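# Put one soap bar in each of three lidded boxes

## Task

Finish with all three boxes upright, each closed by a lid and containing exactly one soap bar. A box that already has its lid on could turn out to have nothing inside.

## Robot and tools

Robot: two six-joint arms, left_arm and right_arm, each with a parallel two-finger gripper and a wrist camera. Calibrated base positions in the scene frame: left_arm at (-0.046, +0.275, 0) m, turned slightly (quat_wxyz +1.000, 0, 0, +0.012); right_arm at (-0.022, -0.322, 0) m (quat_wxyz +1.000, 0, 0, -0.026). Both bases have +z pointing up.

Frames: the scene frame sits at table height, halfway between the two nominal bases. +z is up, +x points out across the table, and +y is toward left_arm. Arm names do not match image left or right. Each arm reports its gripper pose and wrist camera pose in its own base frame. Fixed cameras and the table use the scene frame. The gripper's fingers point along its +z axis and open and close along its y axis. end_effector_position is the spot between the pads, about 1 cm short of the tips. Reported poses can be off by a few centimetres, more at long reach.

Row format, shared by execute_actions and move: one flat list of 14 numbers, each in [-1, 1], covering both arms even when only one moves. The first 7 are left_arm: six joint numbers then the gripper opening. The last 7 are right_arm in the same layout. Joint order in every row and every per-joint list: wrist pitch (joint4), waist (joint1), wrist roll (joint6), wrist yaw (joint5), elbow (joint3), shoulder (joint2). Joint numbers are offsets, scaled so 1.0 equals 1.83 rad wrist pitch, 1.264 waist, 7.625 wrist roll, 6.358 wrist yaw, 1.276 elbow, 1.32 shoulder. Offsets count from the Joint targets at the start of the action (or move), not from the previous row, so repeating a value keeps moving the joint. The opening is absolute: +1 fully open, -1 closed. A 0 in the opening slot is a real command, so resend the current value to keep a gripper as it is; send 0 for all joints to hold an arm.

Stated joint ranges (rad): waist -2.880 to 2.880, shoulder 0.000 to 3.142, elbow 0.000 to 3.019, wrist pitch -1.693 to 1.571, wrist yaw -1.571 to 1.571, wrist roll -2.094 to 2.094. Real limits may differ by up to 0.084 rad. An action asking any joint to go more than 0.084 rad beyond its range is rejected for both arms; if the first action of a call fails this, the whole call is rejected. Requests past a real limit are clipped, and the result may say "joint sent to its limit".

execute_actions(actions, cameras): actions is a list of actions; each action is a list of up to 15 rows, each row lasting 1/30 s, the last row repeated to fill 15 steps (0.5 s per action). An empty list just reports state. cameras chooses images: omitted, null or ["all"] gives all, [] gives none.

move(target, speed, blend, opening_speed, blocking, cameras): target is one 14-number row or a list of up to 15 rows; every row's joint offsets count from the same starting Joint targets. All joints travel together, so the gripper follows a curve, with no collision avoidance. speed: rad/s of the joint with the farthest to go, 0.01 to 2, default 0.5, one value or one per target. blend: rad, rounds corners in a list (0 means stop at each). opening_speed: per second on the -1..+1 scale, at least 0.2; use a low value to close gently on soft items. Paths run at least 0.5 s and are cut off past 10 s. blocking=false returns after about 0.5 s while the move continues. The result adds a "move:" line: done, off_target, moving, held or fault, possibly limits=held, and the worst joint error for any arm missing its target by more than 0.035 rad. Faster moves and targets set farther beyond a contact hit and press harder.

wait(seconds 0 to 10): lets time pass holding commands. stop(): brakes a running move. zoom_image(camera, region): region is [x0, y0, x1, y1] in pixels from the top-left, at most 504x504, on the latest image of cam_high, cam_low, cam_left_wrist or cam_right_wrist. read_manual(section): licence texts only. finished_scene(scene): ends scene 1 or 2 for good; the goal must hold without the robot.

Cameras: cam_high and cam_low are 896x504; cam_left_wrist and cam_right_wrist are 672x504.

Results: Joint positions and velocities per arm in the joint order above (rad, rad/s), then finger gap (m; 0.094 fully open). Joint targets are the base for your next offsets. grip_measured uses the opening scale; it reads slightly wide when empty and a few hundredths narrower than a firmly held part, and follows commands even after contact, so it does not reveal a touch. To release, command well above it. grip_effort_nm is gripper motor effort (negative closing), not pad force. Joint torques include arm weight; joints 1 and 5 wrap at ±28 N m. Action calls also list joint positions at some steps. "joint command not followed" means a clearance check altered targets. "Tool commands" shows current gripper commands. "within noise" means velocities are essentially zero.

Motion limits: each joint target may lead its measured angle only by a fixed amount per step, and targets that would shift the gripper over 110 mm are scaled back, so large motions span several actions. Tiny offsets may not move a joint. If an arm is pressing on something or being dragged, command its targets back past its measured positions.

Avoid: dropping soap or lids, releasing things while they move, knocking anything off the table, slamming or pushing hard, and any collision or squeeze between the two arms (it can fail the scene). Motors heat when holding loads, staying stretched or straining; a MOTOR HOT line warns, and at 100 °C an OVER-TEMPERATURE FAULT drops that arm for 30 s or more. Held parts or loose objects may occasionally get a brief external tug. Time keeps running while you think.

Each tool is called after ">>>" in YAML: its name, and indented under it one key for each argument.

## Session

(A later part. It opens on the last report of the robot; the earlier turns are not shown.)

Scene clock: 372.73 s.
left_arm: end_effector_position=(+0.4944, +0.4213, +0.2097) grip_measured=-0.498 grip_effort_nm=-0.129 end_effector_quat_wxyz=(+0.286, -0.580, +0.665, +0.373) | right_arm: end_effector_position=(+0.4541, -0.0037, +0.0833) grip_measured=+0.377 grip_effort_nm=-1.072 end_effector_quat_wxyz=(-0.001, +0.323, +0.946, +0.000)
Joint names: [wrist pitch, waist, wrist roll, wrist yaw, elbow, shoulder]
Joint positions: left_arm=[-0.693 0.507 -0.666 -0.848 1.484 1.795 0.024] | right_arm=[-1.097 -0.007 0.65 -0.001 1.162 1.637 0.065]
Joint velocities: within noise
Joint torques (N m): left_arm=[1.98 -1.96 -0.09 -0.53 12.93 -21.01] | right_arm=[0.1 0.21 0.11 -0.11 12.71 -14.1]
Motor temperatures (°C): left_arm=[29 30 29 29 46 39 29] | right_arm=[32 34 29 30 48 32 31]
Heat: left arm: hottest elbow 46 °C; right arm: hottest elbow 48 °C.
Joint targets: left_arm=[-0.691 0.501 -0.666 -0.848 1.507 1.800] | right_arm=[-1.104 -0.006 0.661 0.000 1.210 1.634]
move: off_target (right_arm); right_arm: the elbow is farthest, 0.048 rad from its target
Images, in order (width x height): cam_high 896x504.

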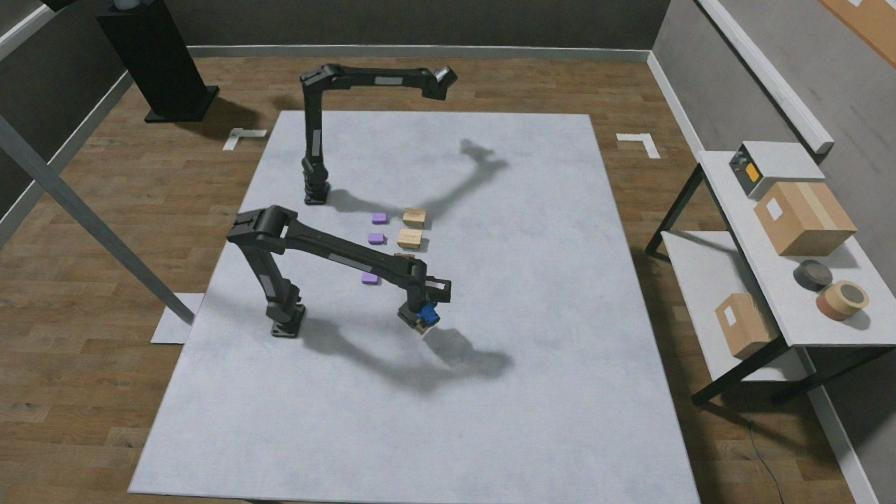

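>>> move:
  target: [0,0,0,0,0,0,-0.5,0.1126,0,0,0,-0.113,0.0955,0.2]
  cameras: ["cam_low","cam_right_wrist"]
  speed: 0.2

>>> zoom_image:
  camera: "cam_low"
  region: [480, 210, 610, 310]

Scene clock: 385.67 s.
left_arm: end_effector_position=(+0.4944, +0.4213, +0.2097) grip_measured=-0.498 grip_effort_nm=-0.129 end_effector_quat_wxyz=(+0.286, -0.580, +0.665, +0.373) | right_arm: end_effector_position=(+0.4535, -0.0037, +0.0112) grip_measured=+0.377 grip_effort_nm=-1.072 end_effector_quat_wxyz=(+0.000, +0.323, +0.946, +0.000)
Joint names: [wrist pitch, waist, wrist roll, wrist yaw, elbow, shoulder]
Joint positions: left_arm=[-0.693 0.507 -0.666 -0.848 1.484 1.795 0.024] | right_arm=[-0.907 -0.007 0.65 -0.001 1.077 1.74 0.065]
Joint velocities: within noise
Joint torques (N m): left_arm=[1.98 -2.02 -0.09 -0.53 12.93 -21.07] | right_arm=[0.72 0.21 0.11 -0.11 6.76 -12.81]
Motor temperatures (°C): left_arm=[29 30 29 29 46 39 29] | right_arm=[32 34 29 30 49 32 32]
Heat: left arm: hottest elbow 46 °C; right arm: hottest elbow 49 °C.
Joint targets: left_arm=[-0.691 0.501 -0.666 -0.848 1.507 1.800] | right_arm=[-0.898 -0.006 0.661 0.000 1.065 1.760]
move: done
Images, in order (width x height): cam_low 896x504, cam_right_wrist 672x504.

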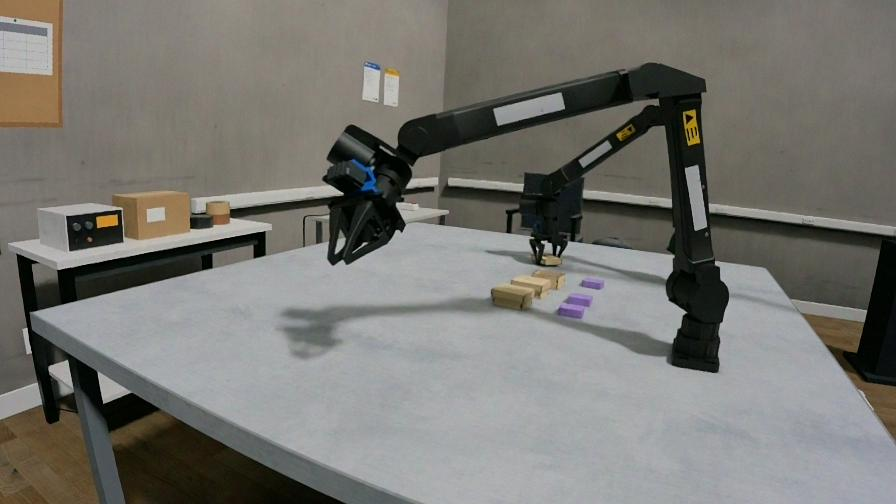

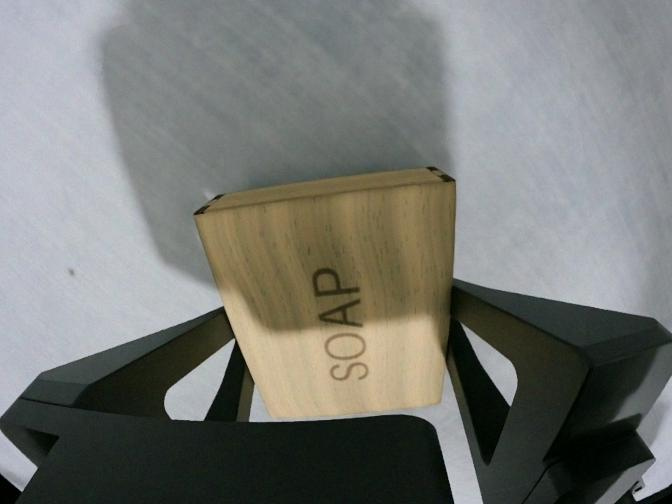

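Scaled by 3.877 from the camera's 896x504 image, which has a finer 1280x720 frame.

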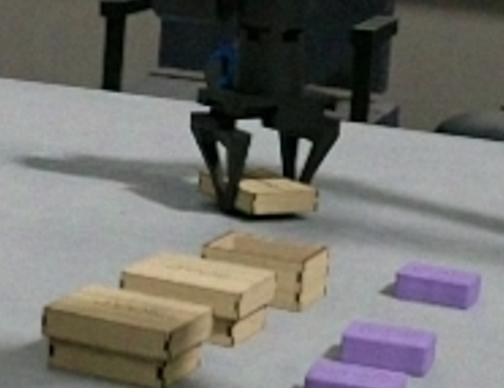

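>>> move:
  target: [0,0,0,0,0,0,-0.5,0.006,0,0,0,0,0.0106,0.2]
  cameras: ["cam_low"]
  speed: 0.1

>>> zoom_image:
  camera: "cam_low"
  region: [520, 225, 580, 275]

Scene clock: 397.23 s.
left_arm: end_effector_position=(+0.4944, +0.4213, +0.2097) grip_measured=-0.498 grip_effort_nm=-0.139 end_effector_quat_wxyz=(+0.286, -0.580, +0.665, +0.373) | right_arm: end_effector_position=(+0.4552, -0.0037, +0.0089) grip_measured=+0.377 grip_effort_nm=-1.077 end_effector_quat_wxyz=(+0.002, +0.323, +0.946, +0.001)
Joint names: [wrist pitch, waist, wrist roll, wrist yaw, elbow, shoulder]
Joint positions: left_arm=[-0.693 0.507 -0.666 -0.848 1.484 1.795 0.024] | right_arm=[-0.898 -0.007 0.65 -0.001 1.077 1.746 0.065]
Joint velocities: within noise
Joint torques (N m): left_arm=[1.98 -2.08 -0.08 -0.52 12.94 -21.07] | right_arm=[0.76 0.26 0.11 -0.11 6.76 -12.16]
Motor temperatures (°C): left_arm=[29 30 29 29 46 39 29] | right_arm=[32 34 29 30 46 32 32]
Heat: left arm: hottest elbow 46 °C; right arm: hottest elbow 46 °C.
Joint targets: left_arm=[-0.691 0.501 -0.666 -0.848 1.507 1.800] | right_arm=[-0.887 -0.006 0.661 0.000 1.065 1.774]
move: done
Images, in order (width x height): cam_low 896x504.

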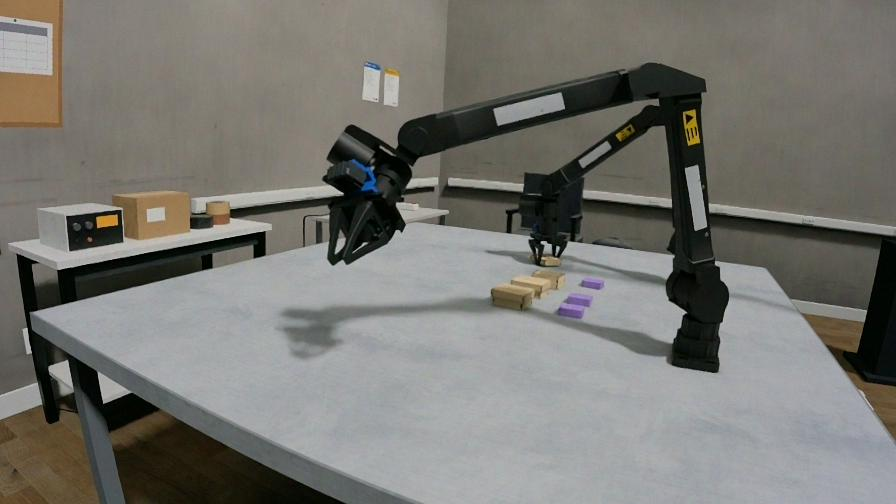

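Scaled by 8.400 from the camera's 896x504 image, which has a finer 1280x720 frame.

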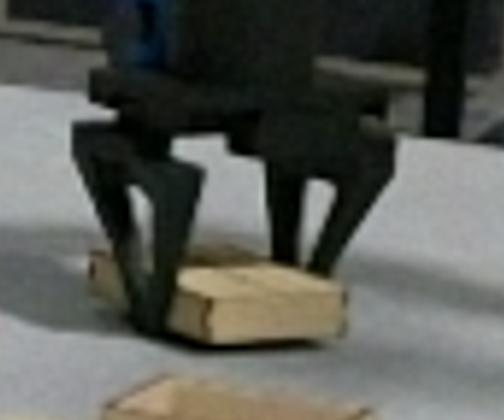

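>>> move:
  target: [0,0,0,0,0,0,-0.5,0,0,0,0,0,0,0.9]
  cameras: []
  opening_speed: 0.5

>>> move:
  target:
    - [0,0,0,0,0,0,-0.5,-0.078,0,0,0,0.09,-0.0674,0.9]
    - [0,0,0,0,0,0,-0.5,-0.28,0.44,0,0,0.29,-0.1545,0.9]
  cameras: ["cam_right_wrist","cam_high"]
  blend: 0.05

>>> zoom_image:
  camera: "cam_right_wrist"
  region: [100, 20, 480, 320]

Scene clock: 418.67 s.
left_arm: end_effector_position=(+0.4944, +0.4213, +0.2097) grip_measured=-0.498 grip_effort_nm=-0.139 end_effector_quat_wxyz=(+0.286, -0.580, +0.665, +0.373) | right_arm: end_effector_position=(+0.4552, -0.0037, +0.0089) grip_measured=+0.897 grip_effort_nm=0.042 end_effector_quat_wxyz=(+0.002, +0.323, +0.946, +0.001)
Joint names: [wrist pitch, waist, wrist roll, wrist yaw, elbow, shoulder]
Joint positions: left_arm=[-0.693 0.507 -0.666 -0.848 1.484 1.795 0.024] | right_arm=[-0.898 -0.007 0.65 -0.001 1.077 1.746 0.089]
Joint velocities: within noise
Joint torques (N m): left_arm=[1.96 -2.02 -0.09 -0.53 12.94 -21.07] | right_arm=[0.77 0.21 0.11 -0.11 6.76 -12.16]
Motor temperatures (°C): left_arm=[29 30 29 29 46 39 29] | right_arm=[32 34 29 30 43 32 32]
Heat: left arm: hottest elbow 46 °C; right arm: hottest elbow 43 °C.
Joint targets: left_arm=[-0.691 0.501 -0.666 -0.848 1.507 1.800] | right_arm=[-0.887 -0.006 0.661 0.000 1.065 1.774]
move: done
No camera images: "cameras" was empty.

Scene clock: 420.67 s.
left_arm: end_effector_position=(+0.4944, +0.4213, +0.2097) grip_measured=-0.498 grip_effort_nm=-0.129 end_effector_quat_wxyz=(+0.286, -0.580, +0.665, +0.373) | right_arm: end_effector_position=(+0.3936, +0.2430, +0.1895) grip_measured=+0.898 grip_effort_nm=0.042 end_effector_quat_wxyz=(-0.006, +0.049, +0.999, -0.004)
Joint names: [wrist pitch, waist, wrist roll, wrist yaw, elbow, shoulder]
Joint positions: left_arm=[-0.693 0.507 -0.666 -0.848 1.484 1.795 0.024] | right_arm=[-1.392 0.554 0.651 -0.001 1.382 1.575 0.089]
Joint velocities: within noise
Joint torques (N m): left_arm=[1.98 -2.08 -0.08 -0.53 12.94 -21.01] | right_arm=[0.17 -0.21 0.11 -0.11 14.16 -14.1]
Motor temperatures (°C): left_arm=[29 30 29 29 46 39 29] | right_arm=[32 34 29 30 43 32 32]
Heat: left arm: hottest elbow 46 °C; right arm: hottest elbow 43 °C.
Joint targets: left_arm=[-0.691 0.501 -0.666 -0.848 1.507 1.800] | right_arm=[-1.400 0.550 0.661 0.000 1.436 1.570]
move: off_target (right_arm); right_arm: the elbow is farthest, 0.054 rad from its target
Images, in order (width x height): cam_high 896x504, cam_right_wrist 672x504.

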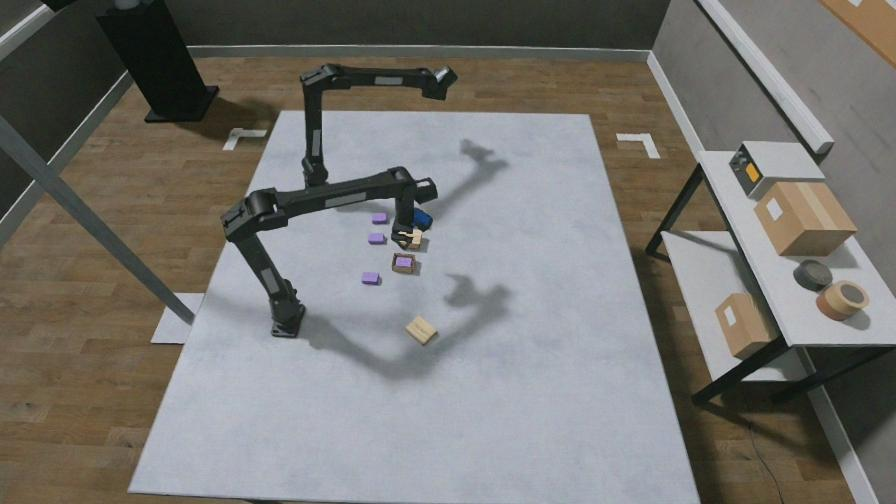

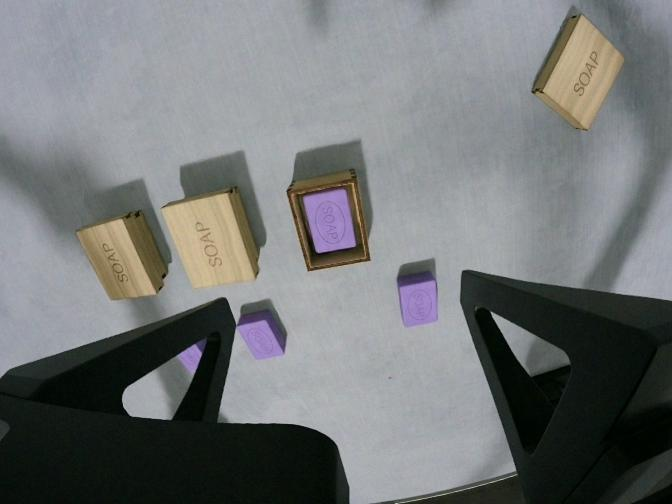

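Scaled by 1.326 from the camera's 672x504 image, which has a finer 960x720 frame.

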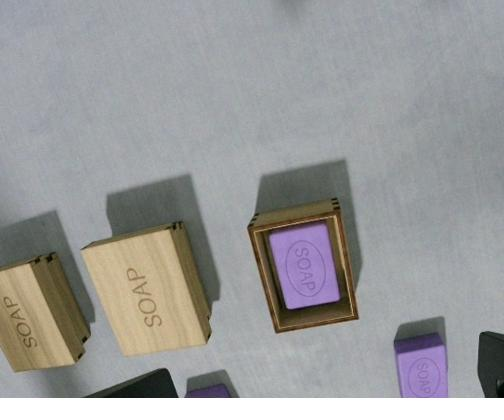

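>>> move:
  target:
    - [0,0,0,0,0,0,-0.5,0.2033,-0.44,0,0,-0.247,0.087,0.9]
    - [0,0,0,0,0,0,-0.5,0.2776,-0.44,0,0,-0.2908,0.1477,0.9]
  cameras: ["cam_right_wrist"]
  speed: [0.6,0.25]

>>> move:
  target: [0,0,0,0,0,0,-0.5,0,0,0,0,0,0,0.2]
  cameras: ["cam_right_wrist"]
  opening_speed: 0.35

Scene clock: 446.57 s.
left_arm: end_effector_position=(+0.4944, +0.4213, +0.2097) grip_measured=-0.498 grip_effort_nm=-0.129 end_effector_quat_wxyz=(+0.286, -0.580, +0.665, +0.373) | right_arm: end_effector_position=(+0.4548, -0.0054, +0.0094) grip_measured=+0.898 grip_effort_nm=0.037 end_effector_quat_wxyz=(+0.001, +0.325, +0.946, +0.001)
Joint names: [wrist pitch, waist, wrist roll, wrist yaw, elbow, shoulder]
Joint positions: left_arm=[-0.693 0.507 -0.666 -0.848 1.484 1.795 0.024] | right_arm=[-0.901 -0.011 0.651 -0.001 1.077 1.745 0.089]
Joint velocities: within noise
Joint torques (N m): left_arm=[1.98 -1.96 -0.08 -0.53 12.94 -21.07] | right_arm=[0.83 0.56 0.11 -0.11 6.67 -12.81]
Motor temperatures (°C): left_arm=[29 30 29 29 46 39 29] | right_arm=[32 34 29 30 50 33 31]
Heat: left arm: hottest elbow 46 °C; right arm: hottest elbow 50 °C.
Joint targets: left_arm=[-0.691 0.501 -0.666 -0.848 1.507 1.800] | right_arm=[-0.892 -0.006 0.661 -0.001 1.065 1.765]
move: done
Images, in order (width x height): cam_right_wrist 672x504.

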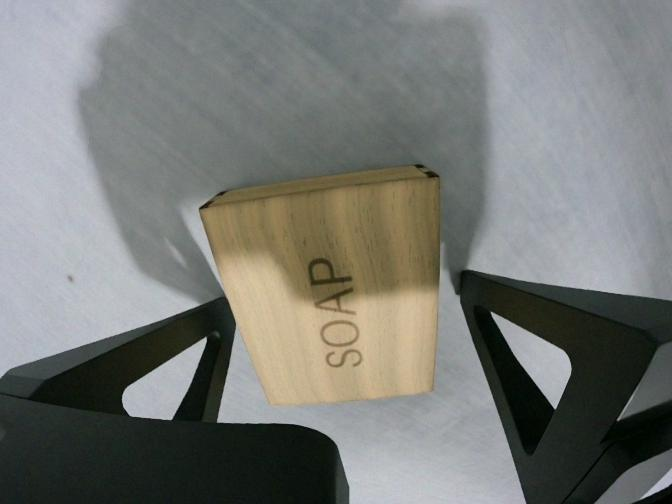

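Scene clock: 448.77 s.
left_arm: end_effector_position=(+0.4944, +0.4213, +0.2097) grip_measured=-0.498 grip_effort_nm=-0.134 end_effector_quat_wxyz=(+0.286, -0.580, +0.665, +0.373) | right_arm: end_effector_position=(+0.4549, -0.0054, +0.0094) grip_measured=+0.375 grip_effort_nm=-1.072 end_effector_quat_wxyz=(+0.001, +0.325, +0.946, +0.001)
Joint names: [wrist pitch, waist, wrist roll, wrist yaw, elbow, shoulder]
Joint positions: left_arm=[-0.693 0.507 -0.666 -0.848 1.484 1.795 0.024] | right_arm=[-0.9 -0.011 0.651 -0.001 1.077 1.745 0.065]
Joint velocities: within noise
Joint torques (N m): left_arm=[1.96 -2.02 -0.09 -0.53 12.94 -21.01] | right_arm=[0.7 0.56 0.1 -0.11 6.65 -12.75]
Motor temperatures (°C): left_arm=[29 30 29 29 46 39 29] | right_arm=[32 34 29 30 49 33 31]
Heat: left arm: hottest elbow 46 °C; right arm: hottest elbow 49 °C.
Joint targets: left_arm=[-0.691 0.501 -0.666 -0.848 1.507 1.800] | right_arm=[-0.892 -0.006 0.661 -0.001 1.065 1.765]
move: done
Images, in order (width x height): cam_right_wrist 672x504.

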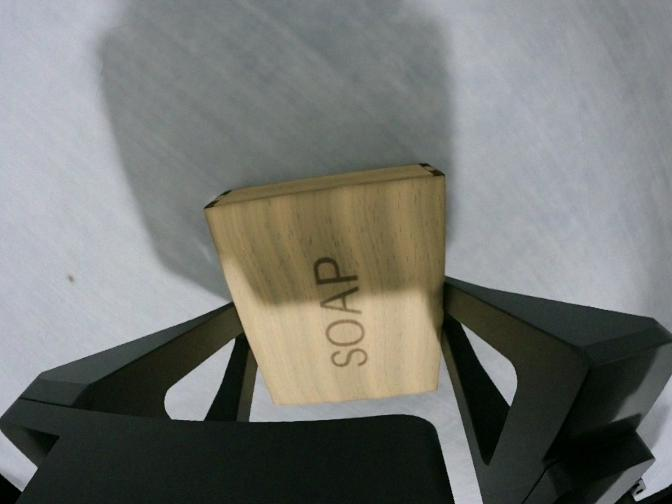

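>>> move:
  target:
    - [0,0,0,0,0,0,-0.5,-0.0607,0,0,0,0.0705,-0.0591,0.2]
    - [0,0,0,0,0,0,-0.5,-0.1164,0,0,0,0.1136,-0.0992,0.2]
    - [0,0,0,0,0,0,-0.5,-0.1164,0.5,0,0,0.1136,-0.0992,0.2]
  cameras: ["cam_right_wrist","cam_high","cam_low"]
  blend: 0.03

>>> zoom_image:
  camera: "cam_low"
  region: [480, 230, 610, 330]

>>> zoom_image:
  camera: "cam_high"
  region: [340, 190, 460, 290]

Scene clock: 467.03 s.
left_arm: end_effector_position=(+0.4944, +0.4213, +0.2097) grip_measured=-0.498 grip_effort_nm=-0.134 end_effector_quat_wxyz=(+0.286, -0.580, +0.665, +0.373) | right_arm: end_effector_position=(+0.3705, +0.2689, +0.0892) grip_measured=+0.375 grip_effort_nm=-1.077 end_effector_quat_wxyz=(+0.006, +0.011, +1.000, +0.005)
Joint names: [wrist pitch, waist, wrist roll, wrist yaw, elbow, shoulder]
Joint positions: left_arm=[-0.693 0.507 -0.666 -0.848 1.484 1.795 0.024] | right_arm=[-1.096 0.629 0.651 -0.001 1.17 1.63 0.065]
Joint velocities: within noise
Joint torques (N m): left_arm=[1.98 -2.08 -0.08 -0.52 12.93 -21.01] | right_arm=[0.1 -0.15 0.1 -0.11 12.15 -13.45]
Motor temperatures (°C): left_arm=[29 30 29 29 47 39 29] | right_arm=[32 33 29 30 46 33 32]
Heat: left arm: hottest elbow 47 °C; right arm: hottest elbow 46 °C.
Joint targets: left_arm=[-0.691 0.501 -0.666 -0.848 1.507 1.800] | right_arm=[-1.105 0.626 0.661 0.000 1.210 1.634]
move: off_target (right_arm); right_arm: the elbow is farthest, 0.040 rad from its target
Images, in order (width x height): cam_high 896x504, cam_low 896x504, cam_right_wrist 672x504.

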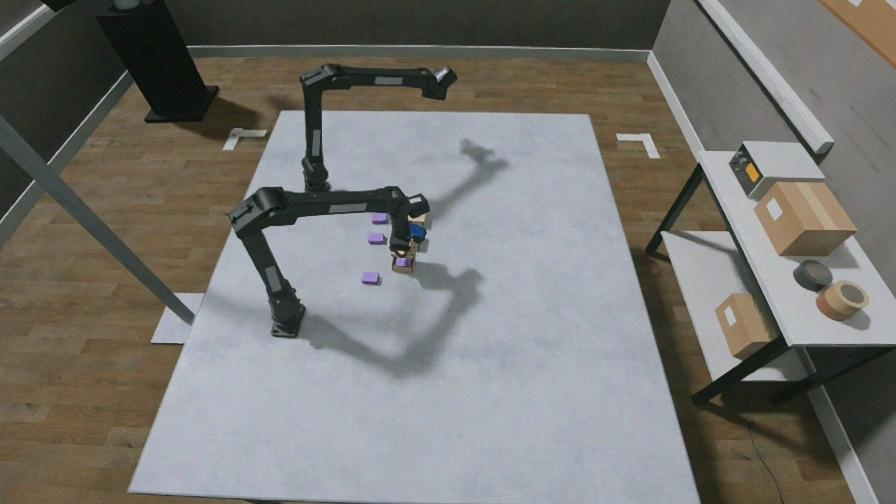

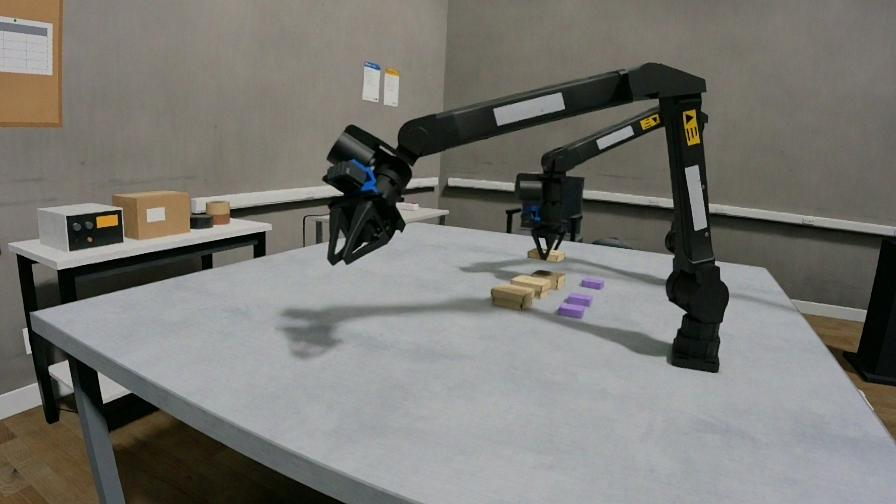

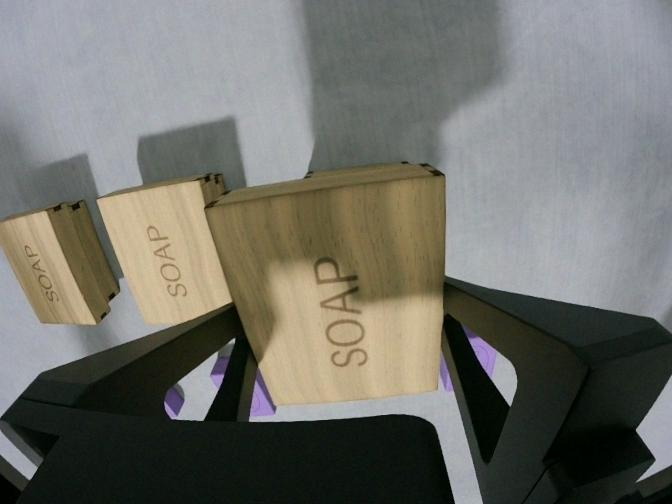

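Scaled by 3.877 from the camera's 896x504 image, which has a finer 1280x720 frame.

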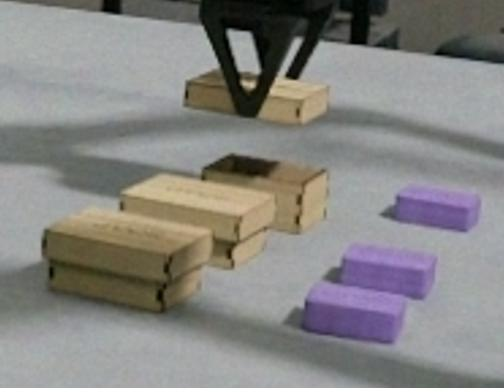

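Scaled by 4.200 from the camera's 896x504 image, which has a finer 1280x720 frame.

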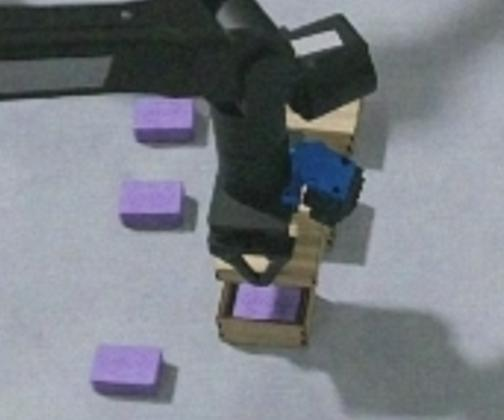

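>>> move:
  target:
    - [0,0,0,0,0,0,-0.5,0,-0.0111,0,0,0,0,0.2]
    - [0,0,0,0,0,0,-0.5,0.0765,-0.0111,0,0,-0.1011,0.0561,0.2]
  cameras: ["cam_right_wrist","cam_low"]
  speed: 0.25

>>> zoom_image:
  camera: "cam_low"
  region: [480, 230, 610, 330]

Scene clock: 484.70 s.
left_arm: end_effector_position=(+0.4944, +0.4213, +0.2097) grip_measured=-0.498 grip_effort_nm=-0.134 end_effector_quat_wxyz=(+0.286, -0.580, +0.665, +0.373) | right_arm: end_effector_position=(+0.3699, +0.2631, +0.0444) grip_measured=+0.375 grip_effort_nm=-1.082 end_effector_quat_wxyz=(+0.005, +0.016, +1.000, +0.004)
Joint names: [wrist pitch, waist, wrist roll, wrist yaw, elbow, shoulder]
Joint positions: left_arm=[-0.693 0.507 -0.666 -0.848 1.484 1.795 0.024] | right_arm=[-0.978 0.619 0.652 -0.001 1.102 1.681 0.065]
Joint velocities: within noise
Joint torques (N m): left_arm=[1.96 -1.96 -0.08 -0.53 12.94 -21.01] | right_arm=[0.9 -0.56 0.1 -0.11 6.45 -11.87]
Motor temperatures (°C): left_arm=[28 30 29 29 47 39 29] | right_arm=[32 33 29 30 47 33 32]
Heat: left arm: hottest elbow 47 °C; right arm: hottest elbow 47 °C.
Joint targets: left_arm=[-0.691 0.501 -0.666 -0.848 1.507 1.800] | right_arm=[-0.965 0.612 0.661 0.000 1.080 1.708]
move: done
Images, in order (width x height): cam_low 896x504, cam_right_wrist 672x504.

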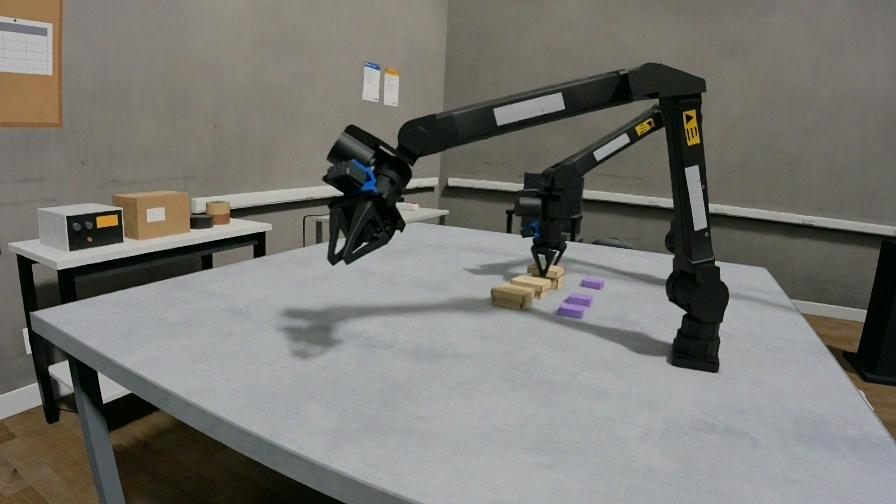

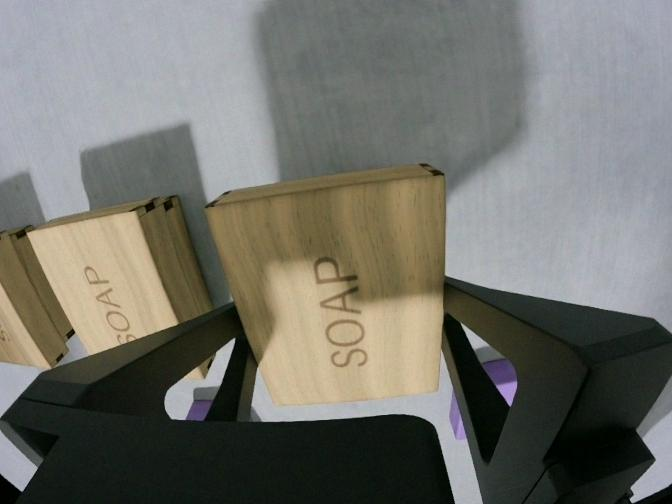

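Scaled by 3.877 from the camera's 896x504 image, which has a finer 1280x720 frame.

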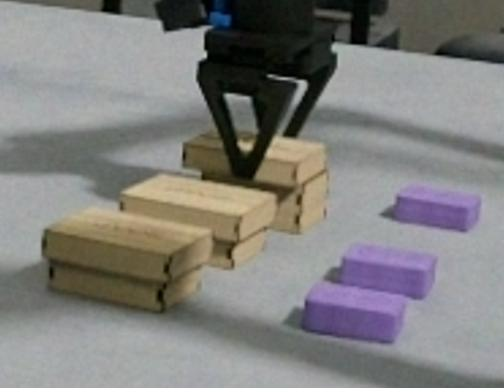

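>>> move:
  target: [0,0,0,0,0,0,-0.5,-0.022,0,0,0,0.047,-0.03,0.2]
  cameras: ["cam_low"]
  speed: 0.25

>>> zoom_image:
  camera: "cam_low"
  region: [520, 245, 580, 295]

Scene clock: 498.87 s.
left_arm: end_effector_position=(+0.4944, +0.4213, +0.2097) grip_measured=-0.498 grip_effort_nm=-0.134 end_effector_quat_wxyz=(+0.286, -0.580, +0.665, +0.373) | right_arm: end_effector_position=(+0.3663, +0.2605, +0.0447) grip_measured=+0.375 grip_effort_nm=-1.077 end_effector_quat_wxyz=(-0.002, +0.016, +1.000, -0.001)
Joint names: [wrist pitch, waist, wrist roll, wrist yaw, elbow, shoulder]
Joint positions: left_arm=[-0.693 0.507 -0.666 -0.848 1.484 1.795 0.024] | right_arm=[-0.996 0.619 0.652 -0.001 1.102 1.681 0.065]
Joint velocities: within noise
Joint torques (N m): left_arm=[1.96 -1.96 -0.08 -0.53 12.93 -20.95] | right_arm=[0.13 -0.56 0.1 -0.11 11.44 -14.92]
Motor temperatures (°C): left_arm=[28 30 29 29 47 39 29] | right_arm=[32 33 29 30 45 33 32]
Heat: left arm: hottest elbow 47 °C; right arm: hottest elbow 45 °C.
Joint targets: left_arm=[-0.691 0.501 -0.666 -0.848 1.507 1.800] | right_arm=[-1.005 0.612 0.661 0.000 1.140 1.669]
move: off_target (right_arm); right_arm: the elbow is farthest, 0.038 rad from its target
Images, in order (width x height): cam_low 896x504.

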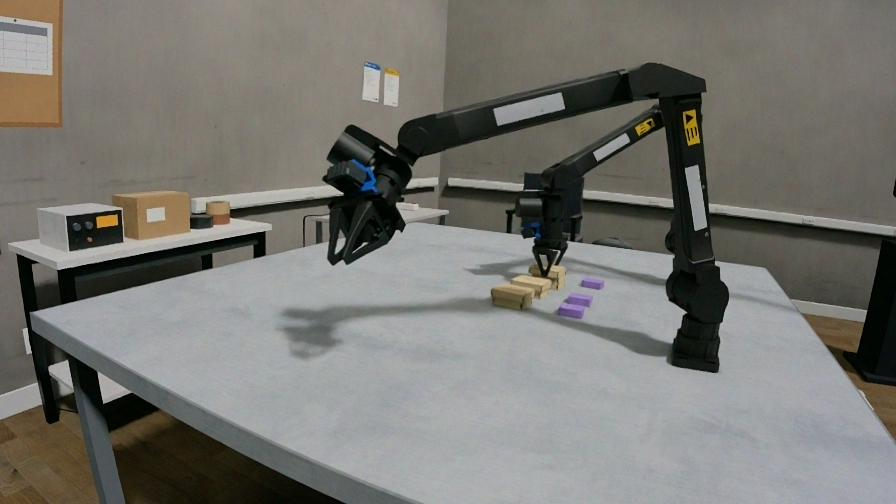

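Scaled by 8.400 from the camera's 896x504 image, which has a finer 1280x720 frame.

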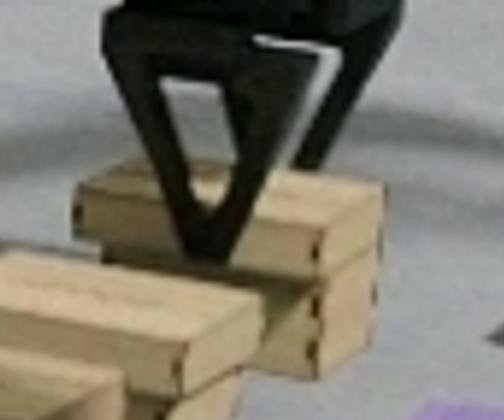

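>>> move:
  target: [0,0,0,0,0,0,-0.5,0.0306,0,0,0,-0.0525,0.0386,0.2]
  cameras: ["cam_low","cam_right_wrist"]
  speed: 0.1

>>> zoom_image:
  camera: "cam_low"
  region: [520, 245, 580, 295]

Scene clock: 522.57 s.
left_arm: end_effector_position=(+0.4944, +0.4213, +0.2097) grip_measured=-0.498 grip_effort_nm=-0.134 end_effector_quat_wxyz=(+0.286, -0.580, +0.665, +0.373) | right_arm: end_effector_position=(+0.3692, +0.2626, +0.0441) grip_measured=+0.375 grip_effort_nm=-1.077 end_effector_quat_wxyz=(+0.004, +0.017, +1.000, +0.004)
Joint names: [wrist pitch, waist, wrist roll, wrist yaw, elbow, shoulder]
Joint positions: left_arm=[-0.693 0.507 -0.666 -0.848 1.484 1.795 0.024] | right_arm=[-0.979 0.619 0.652 -0.001 1.1 1.681 0.065]
Joint velocities: within noise
Joint torques (N m): left_arm=[1.96 -2.02 -0.08 -0.53 12.93 -21.01] | right_arm=[1.58 -0.62 0.09 -0.11 6.02 -10.87]
Motor temperatures (°C): left_arm=[28 30 29 29 47 39 29] | right_arm=[32 33 28 30 47 33 32]
Heat: left arm: hottest elbow 47 °C; right arm: hottest elbow 47 °C.
Joint targets: left_arm=[-0.691 0.501 -0.666 -0.848 1.507 1.800] | right_arm=[-0.949 0.612 0.661 0.000 1.073 1.720]
move: off_target (right_arm); right_arm: the shoulder is farthest, 0.039 rad from its target
Images, in order (width x height): cam_low 896x504, cam_right_wrist 672x504.

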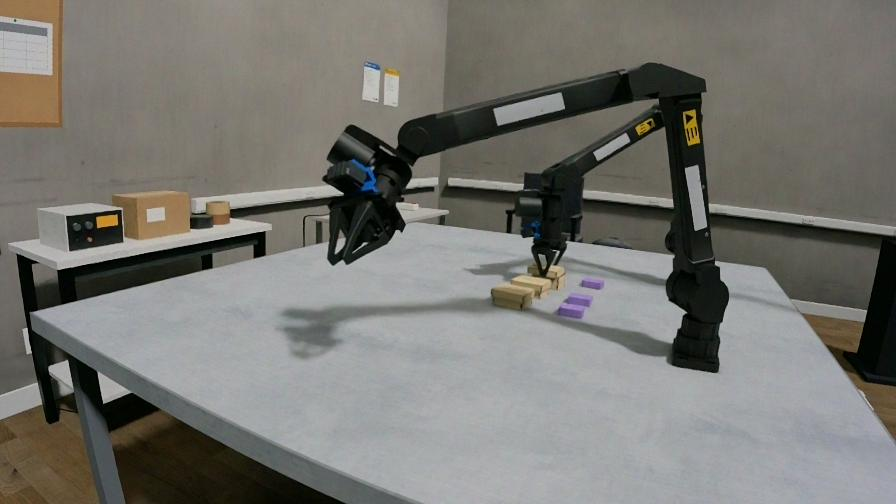

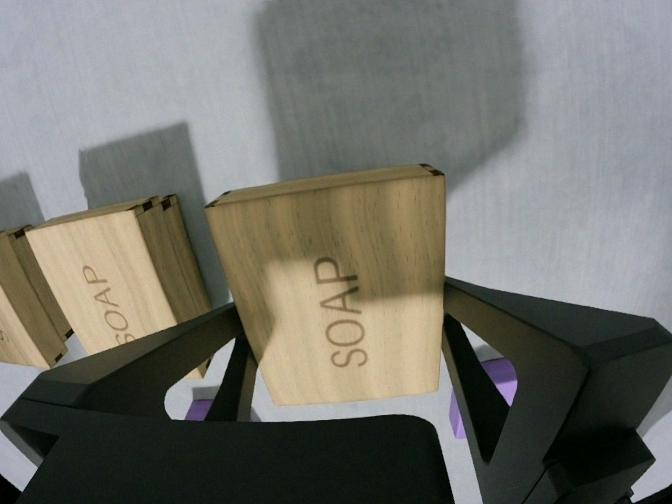

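Scaled by 8.400 from the camera's 896x504 image, which has a finer 1280x720 frame.

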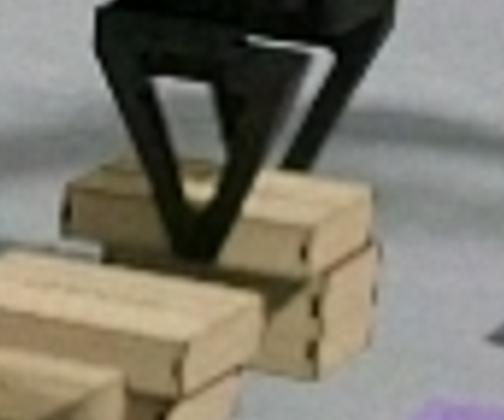

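>>> move:
  target: [0,0,0,0,0,0,-0.5,-0.0322,0.0142,0,0,0.0564,-0.0545,0.2]
  cameras: ["cam_low"]
  speed: 0.25

>>> zoom_image:
  camera: "cam_low"
  region: [520, 245, 580, 295]

Scene clock: 547.27 s.
left_arm: end_effector_position=(+0.4944, +0.4213, +0.2097) grip_measured=-0.498 grip_effort_nm=-0.129 end_effector_quat_wxyz=(+0.286, -0.580, +0.665, +0.373) | right_arm: end_effector_position=(+0.3653, +0.2618, +0.0532) grip_measured=+0.375 grip_effort_nm=-1.072 end_effector_quat_wxyz=(+0.004, +0.015, +1.000, +0.004)
Joint names: [wrist pitch, waist, wrist roll, wrist yaw, elbow, shoulder]
Joint positions: left_arm=[-0.693 0.507 -0.666 -0.848 1.484 1.795 0.024] | right_arm=[-1 0.622 0.652 -0.001 1.1 1.659 0.065]
Joint velocities: within noise
Joint torques (N m): left_arm=[1.98 -2.02 -0.08 -0.52 12.94 -21.01] | right_arm=[0.05 0.79 0.1 -0.11 12.16 -14.45]
Motor temperatures (°C): left_arm=[28 30 29 29 47 40 29] | right_arm=[32 33 28 30 44 33 32]
Heat: left arm: hottest elbow 47 °C; right arm: hottest elbow 44 °C.
Joint targets: left_arm=[-0.691 0.501 -0.666 -0.848 1.507 1.800] | right_arm=[-1.008 0.630 0.661 0.000 1.145 1.647]
move: off_target (right_arm); right_arm: the elbow is farthest, 0.045 rad from its target
Images, in order (width x height): cam_low 896x504.

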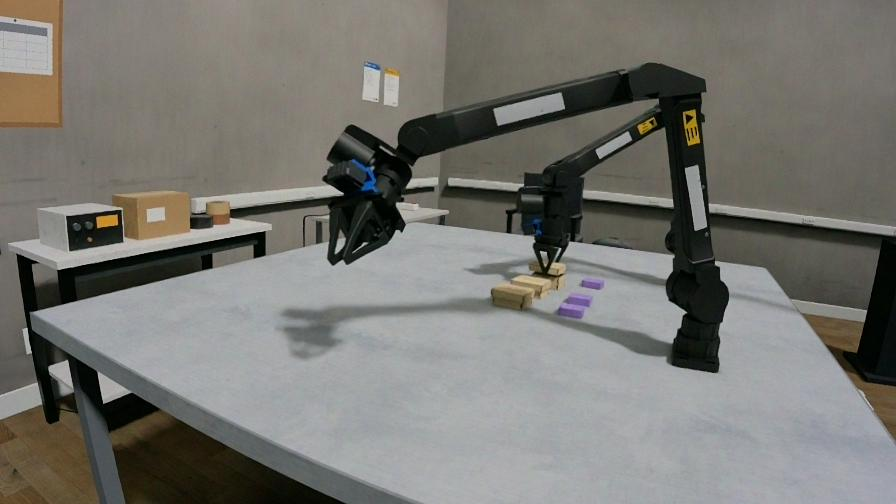

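Scaled by 8.400 from the camera's 896x504 image, which has a finer 1280x720 frame.

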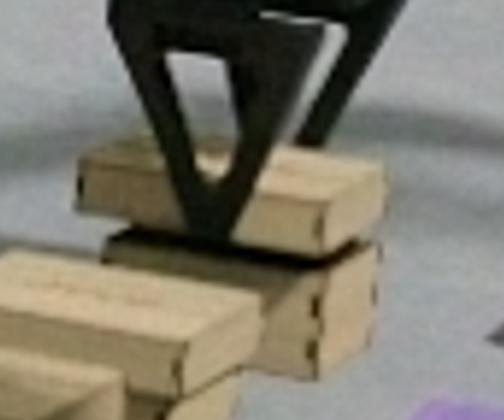

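>>> wait:
  seconds: 0
  cameras: ["cam_right_wrist","cam_high","cam_low"]

>>> zoom_image:
  camera: "cam_right_wrist"
  region: [180, 130, 480, 430]

>>> zoom_image:
  camera: "cam_high"
  region: [380, 230, 430, 290]

>>> zoom_image:
  camera: "cam_low"
  region: [485, 260, 570, 315]

Scene clock: 560.03 s.
left_arm: end_effector_position=(+0.4944, +0.4213, +0.2097) grip_measured=-0.498 grip_effort_nm=-0.134 end_effector_quat_wxyz=(+0.286, -0.580, +0.665, +0.373) | right_arm: end_effector_position=(+0.3653, +0.2617, +0.0532) grip_measured=+0.375 grip_effort_nm=-1.072 end_effector_quat_wxyz=(+0.004, +0.015, +1.000, +0.003)
Joint names: [wrist pitch, waist, wrist roll, wrist yaw, elbow, shoulder]
Joint positions: left_arm=[-0.693 0.507 -0.666 -0.848 1.484 1.795 0.024] | right_arm=[-1.001 0.622 0.652 -0.001 1.1 1.659 0.065]
Joint velocities: within noise
Joint torques (N m): left_arm=[1.96 -2.02 -0.08 -0.52 12.96 -21.01] | right_arm=[0.12 0.79 0.1 -0.11 12.15 -14.68]
Motor temperatures (°C): left_arm=[28 30 29 29 48 40 29] | right_arm=[32 33 28 30 45 33 32]
Heat: left arm: hottest elbow 48 °C; right arm: hottest elbow 45 °C.
Joint targets: left_arm=[-0.691 0.501 -0.666 -0.848 1.507 1.800] | right_arm=[-1.008 0.630 0.661 0.000 1.145 1.647]
Tool commands: left_gripper/opening=-0.5 right_gripper/opening=+0.2
Images, in order (width x height): cam_high 896x504, cam_low 896x504, cam_right_wrist 672x504.

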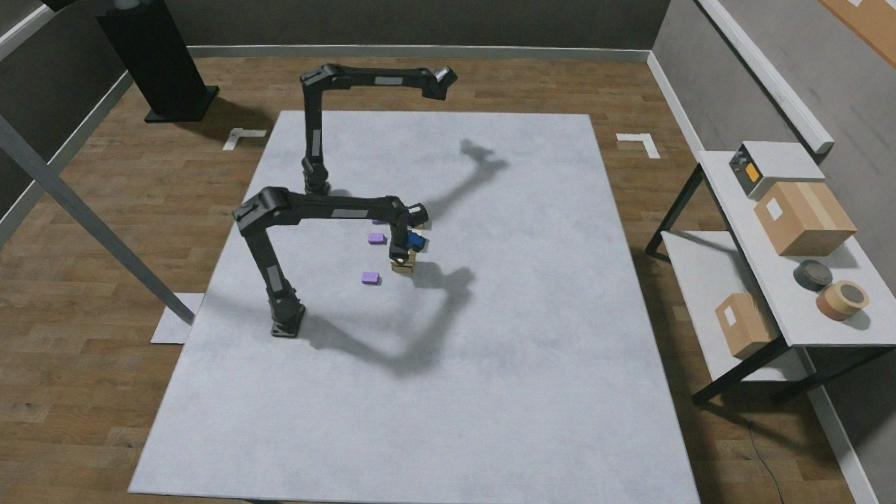

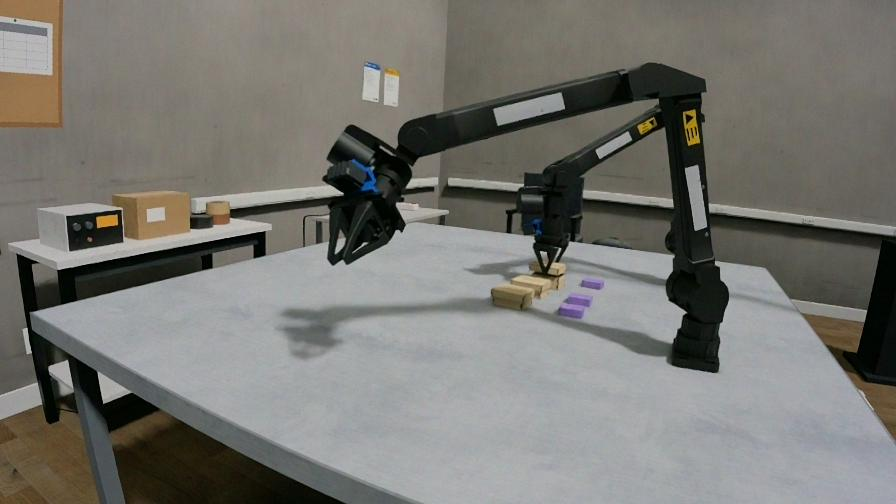

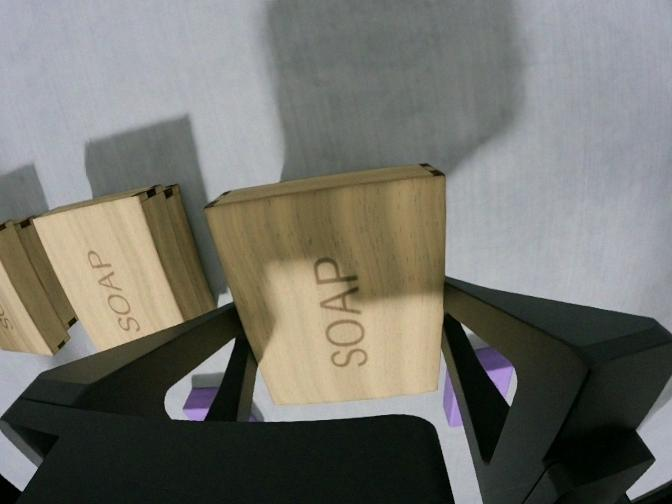

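Scaled by 1.680 from the camera's 672x504 image, which has a finer 960x720 frame.

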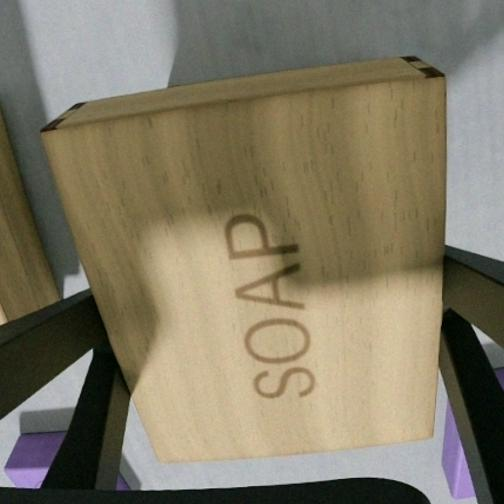

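Scaled by 8.400 from the camera's 896x504 image, which has a finer 1280x720 frame.

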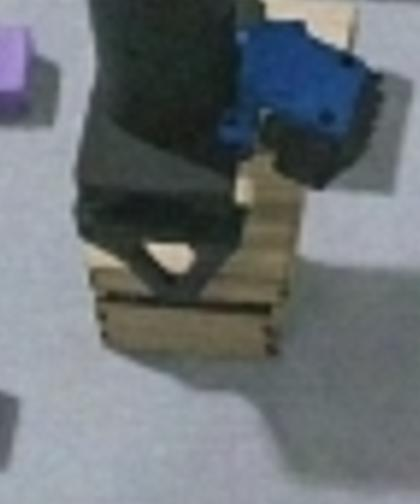

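Scaled by 5.929 from the camera's 896x504 image, which has a finer 1280x720 frame.

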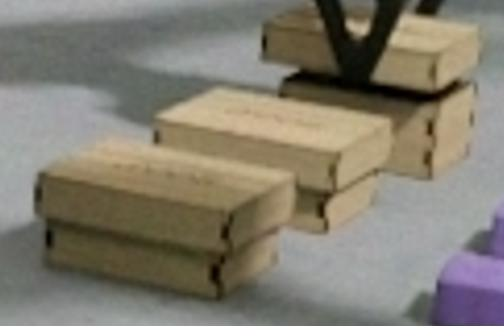

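>>> move:
  target:
    - [0,0,0,0,0,0,-0.5,0,-0.0182,0,0,0,0,0.2]
    - [0,0,0,0,0,0,-0.5,0.0279,-0.0182,0,0,-0.0572,0.0447,0.2]
  cameras: ["cam_low","cam_right_wrist"]
  speed: 0.1

>>> zoom_image:
  camera: "cam_low"
  region: [485, 260, 570, 315]

Scene clock: 604.57 s.
left_arm: end_effector_position=(+0.4944, +0.4213, +0.2097) grip_measured=-0.498 grip_effort_nm=-0.134 end_effector_quat_wxyz=(+0.286, -0.580, +0.665, +0.373) | right_arm: end_effector_position=(+0.3707, +0.2611, +0.0445) grip_measured=+0.375 grip_effort_nm=-1.077 end_effector_quat_wxyz=(+0.008, +0.019, +1.000, +0.006)
Joint names: [wrist pitch, waist, wrist roll, wrist yaw, elbow, shoulder]
Joint positions: left_arm=[-0.693 0.507 -0.666 -0.848 1.484 1.795 0.024] | right_arm=[-0.969 0.614 0.652 -0.001 1.095 1.676 0.065]
Joint velocities: within noise
Joint torques (N m): left_arm=[1.96 -1.96 -0.08 -0.53 12.93 -21.01] | right_arm=[0.92 -0.62 0.1 -0.15 6.35 -11.4]
Motor temperatures (°C): left_arm=[28 30 29 29 48 40 29] | right_arm=[32 33 28 30 48 34 33]
Heat: left arm: hottest elbow 48 °C; right arm: hottest elbow 48 °C.
Joint targets: left_arm=[-0.691 0.501 -0.666 -0.848 1.507 1.800] | right_arm=[-0.957 0.607 0.661 0.000 1.072 1.707]
move: done
Images, in order (width x height): cam_low 896x504, cam_right_wrist 672x504.

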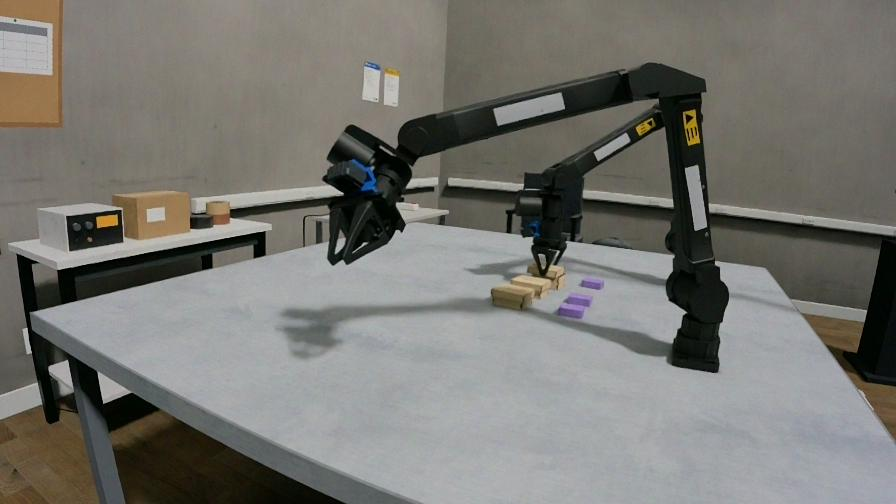

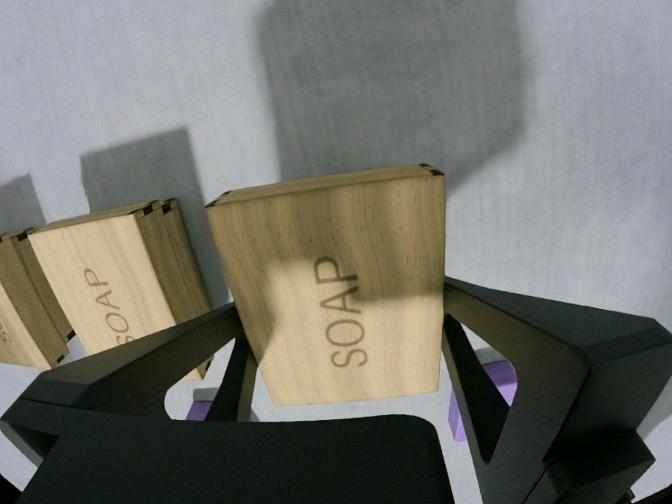

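Scaled by 5.929 from the camera's 896x504 image, which has a finer 1280x720 frame.

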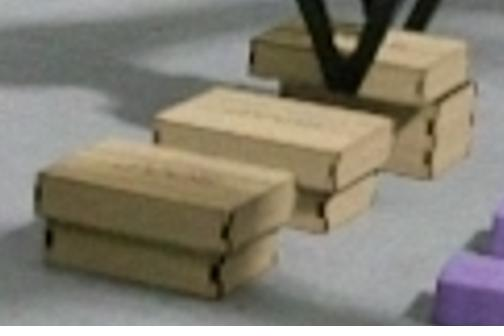

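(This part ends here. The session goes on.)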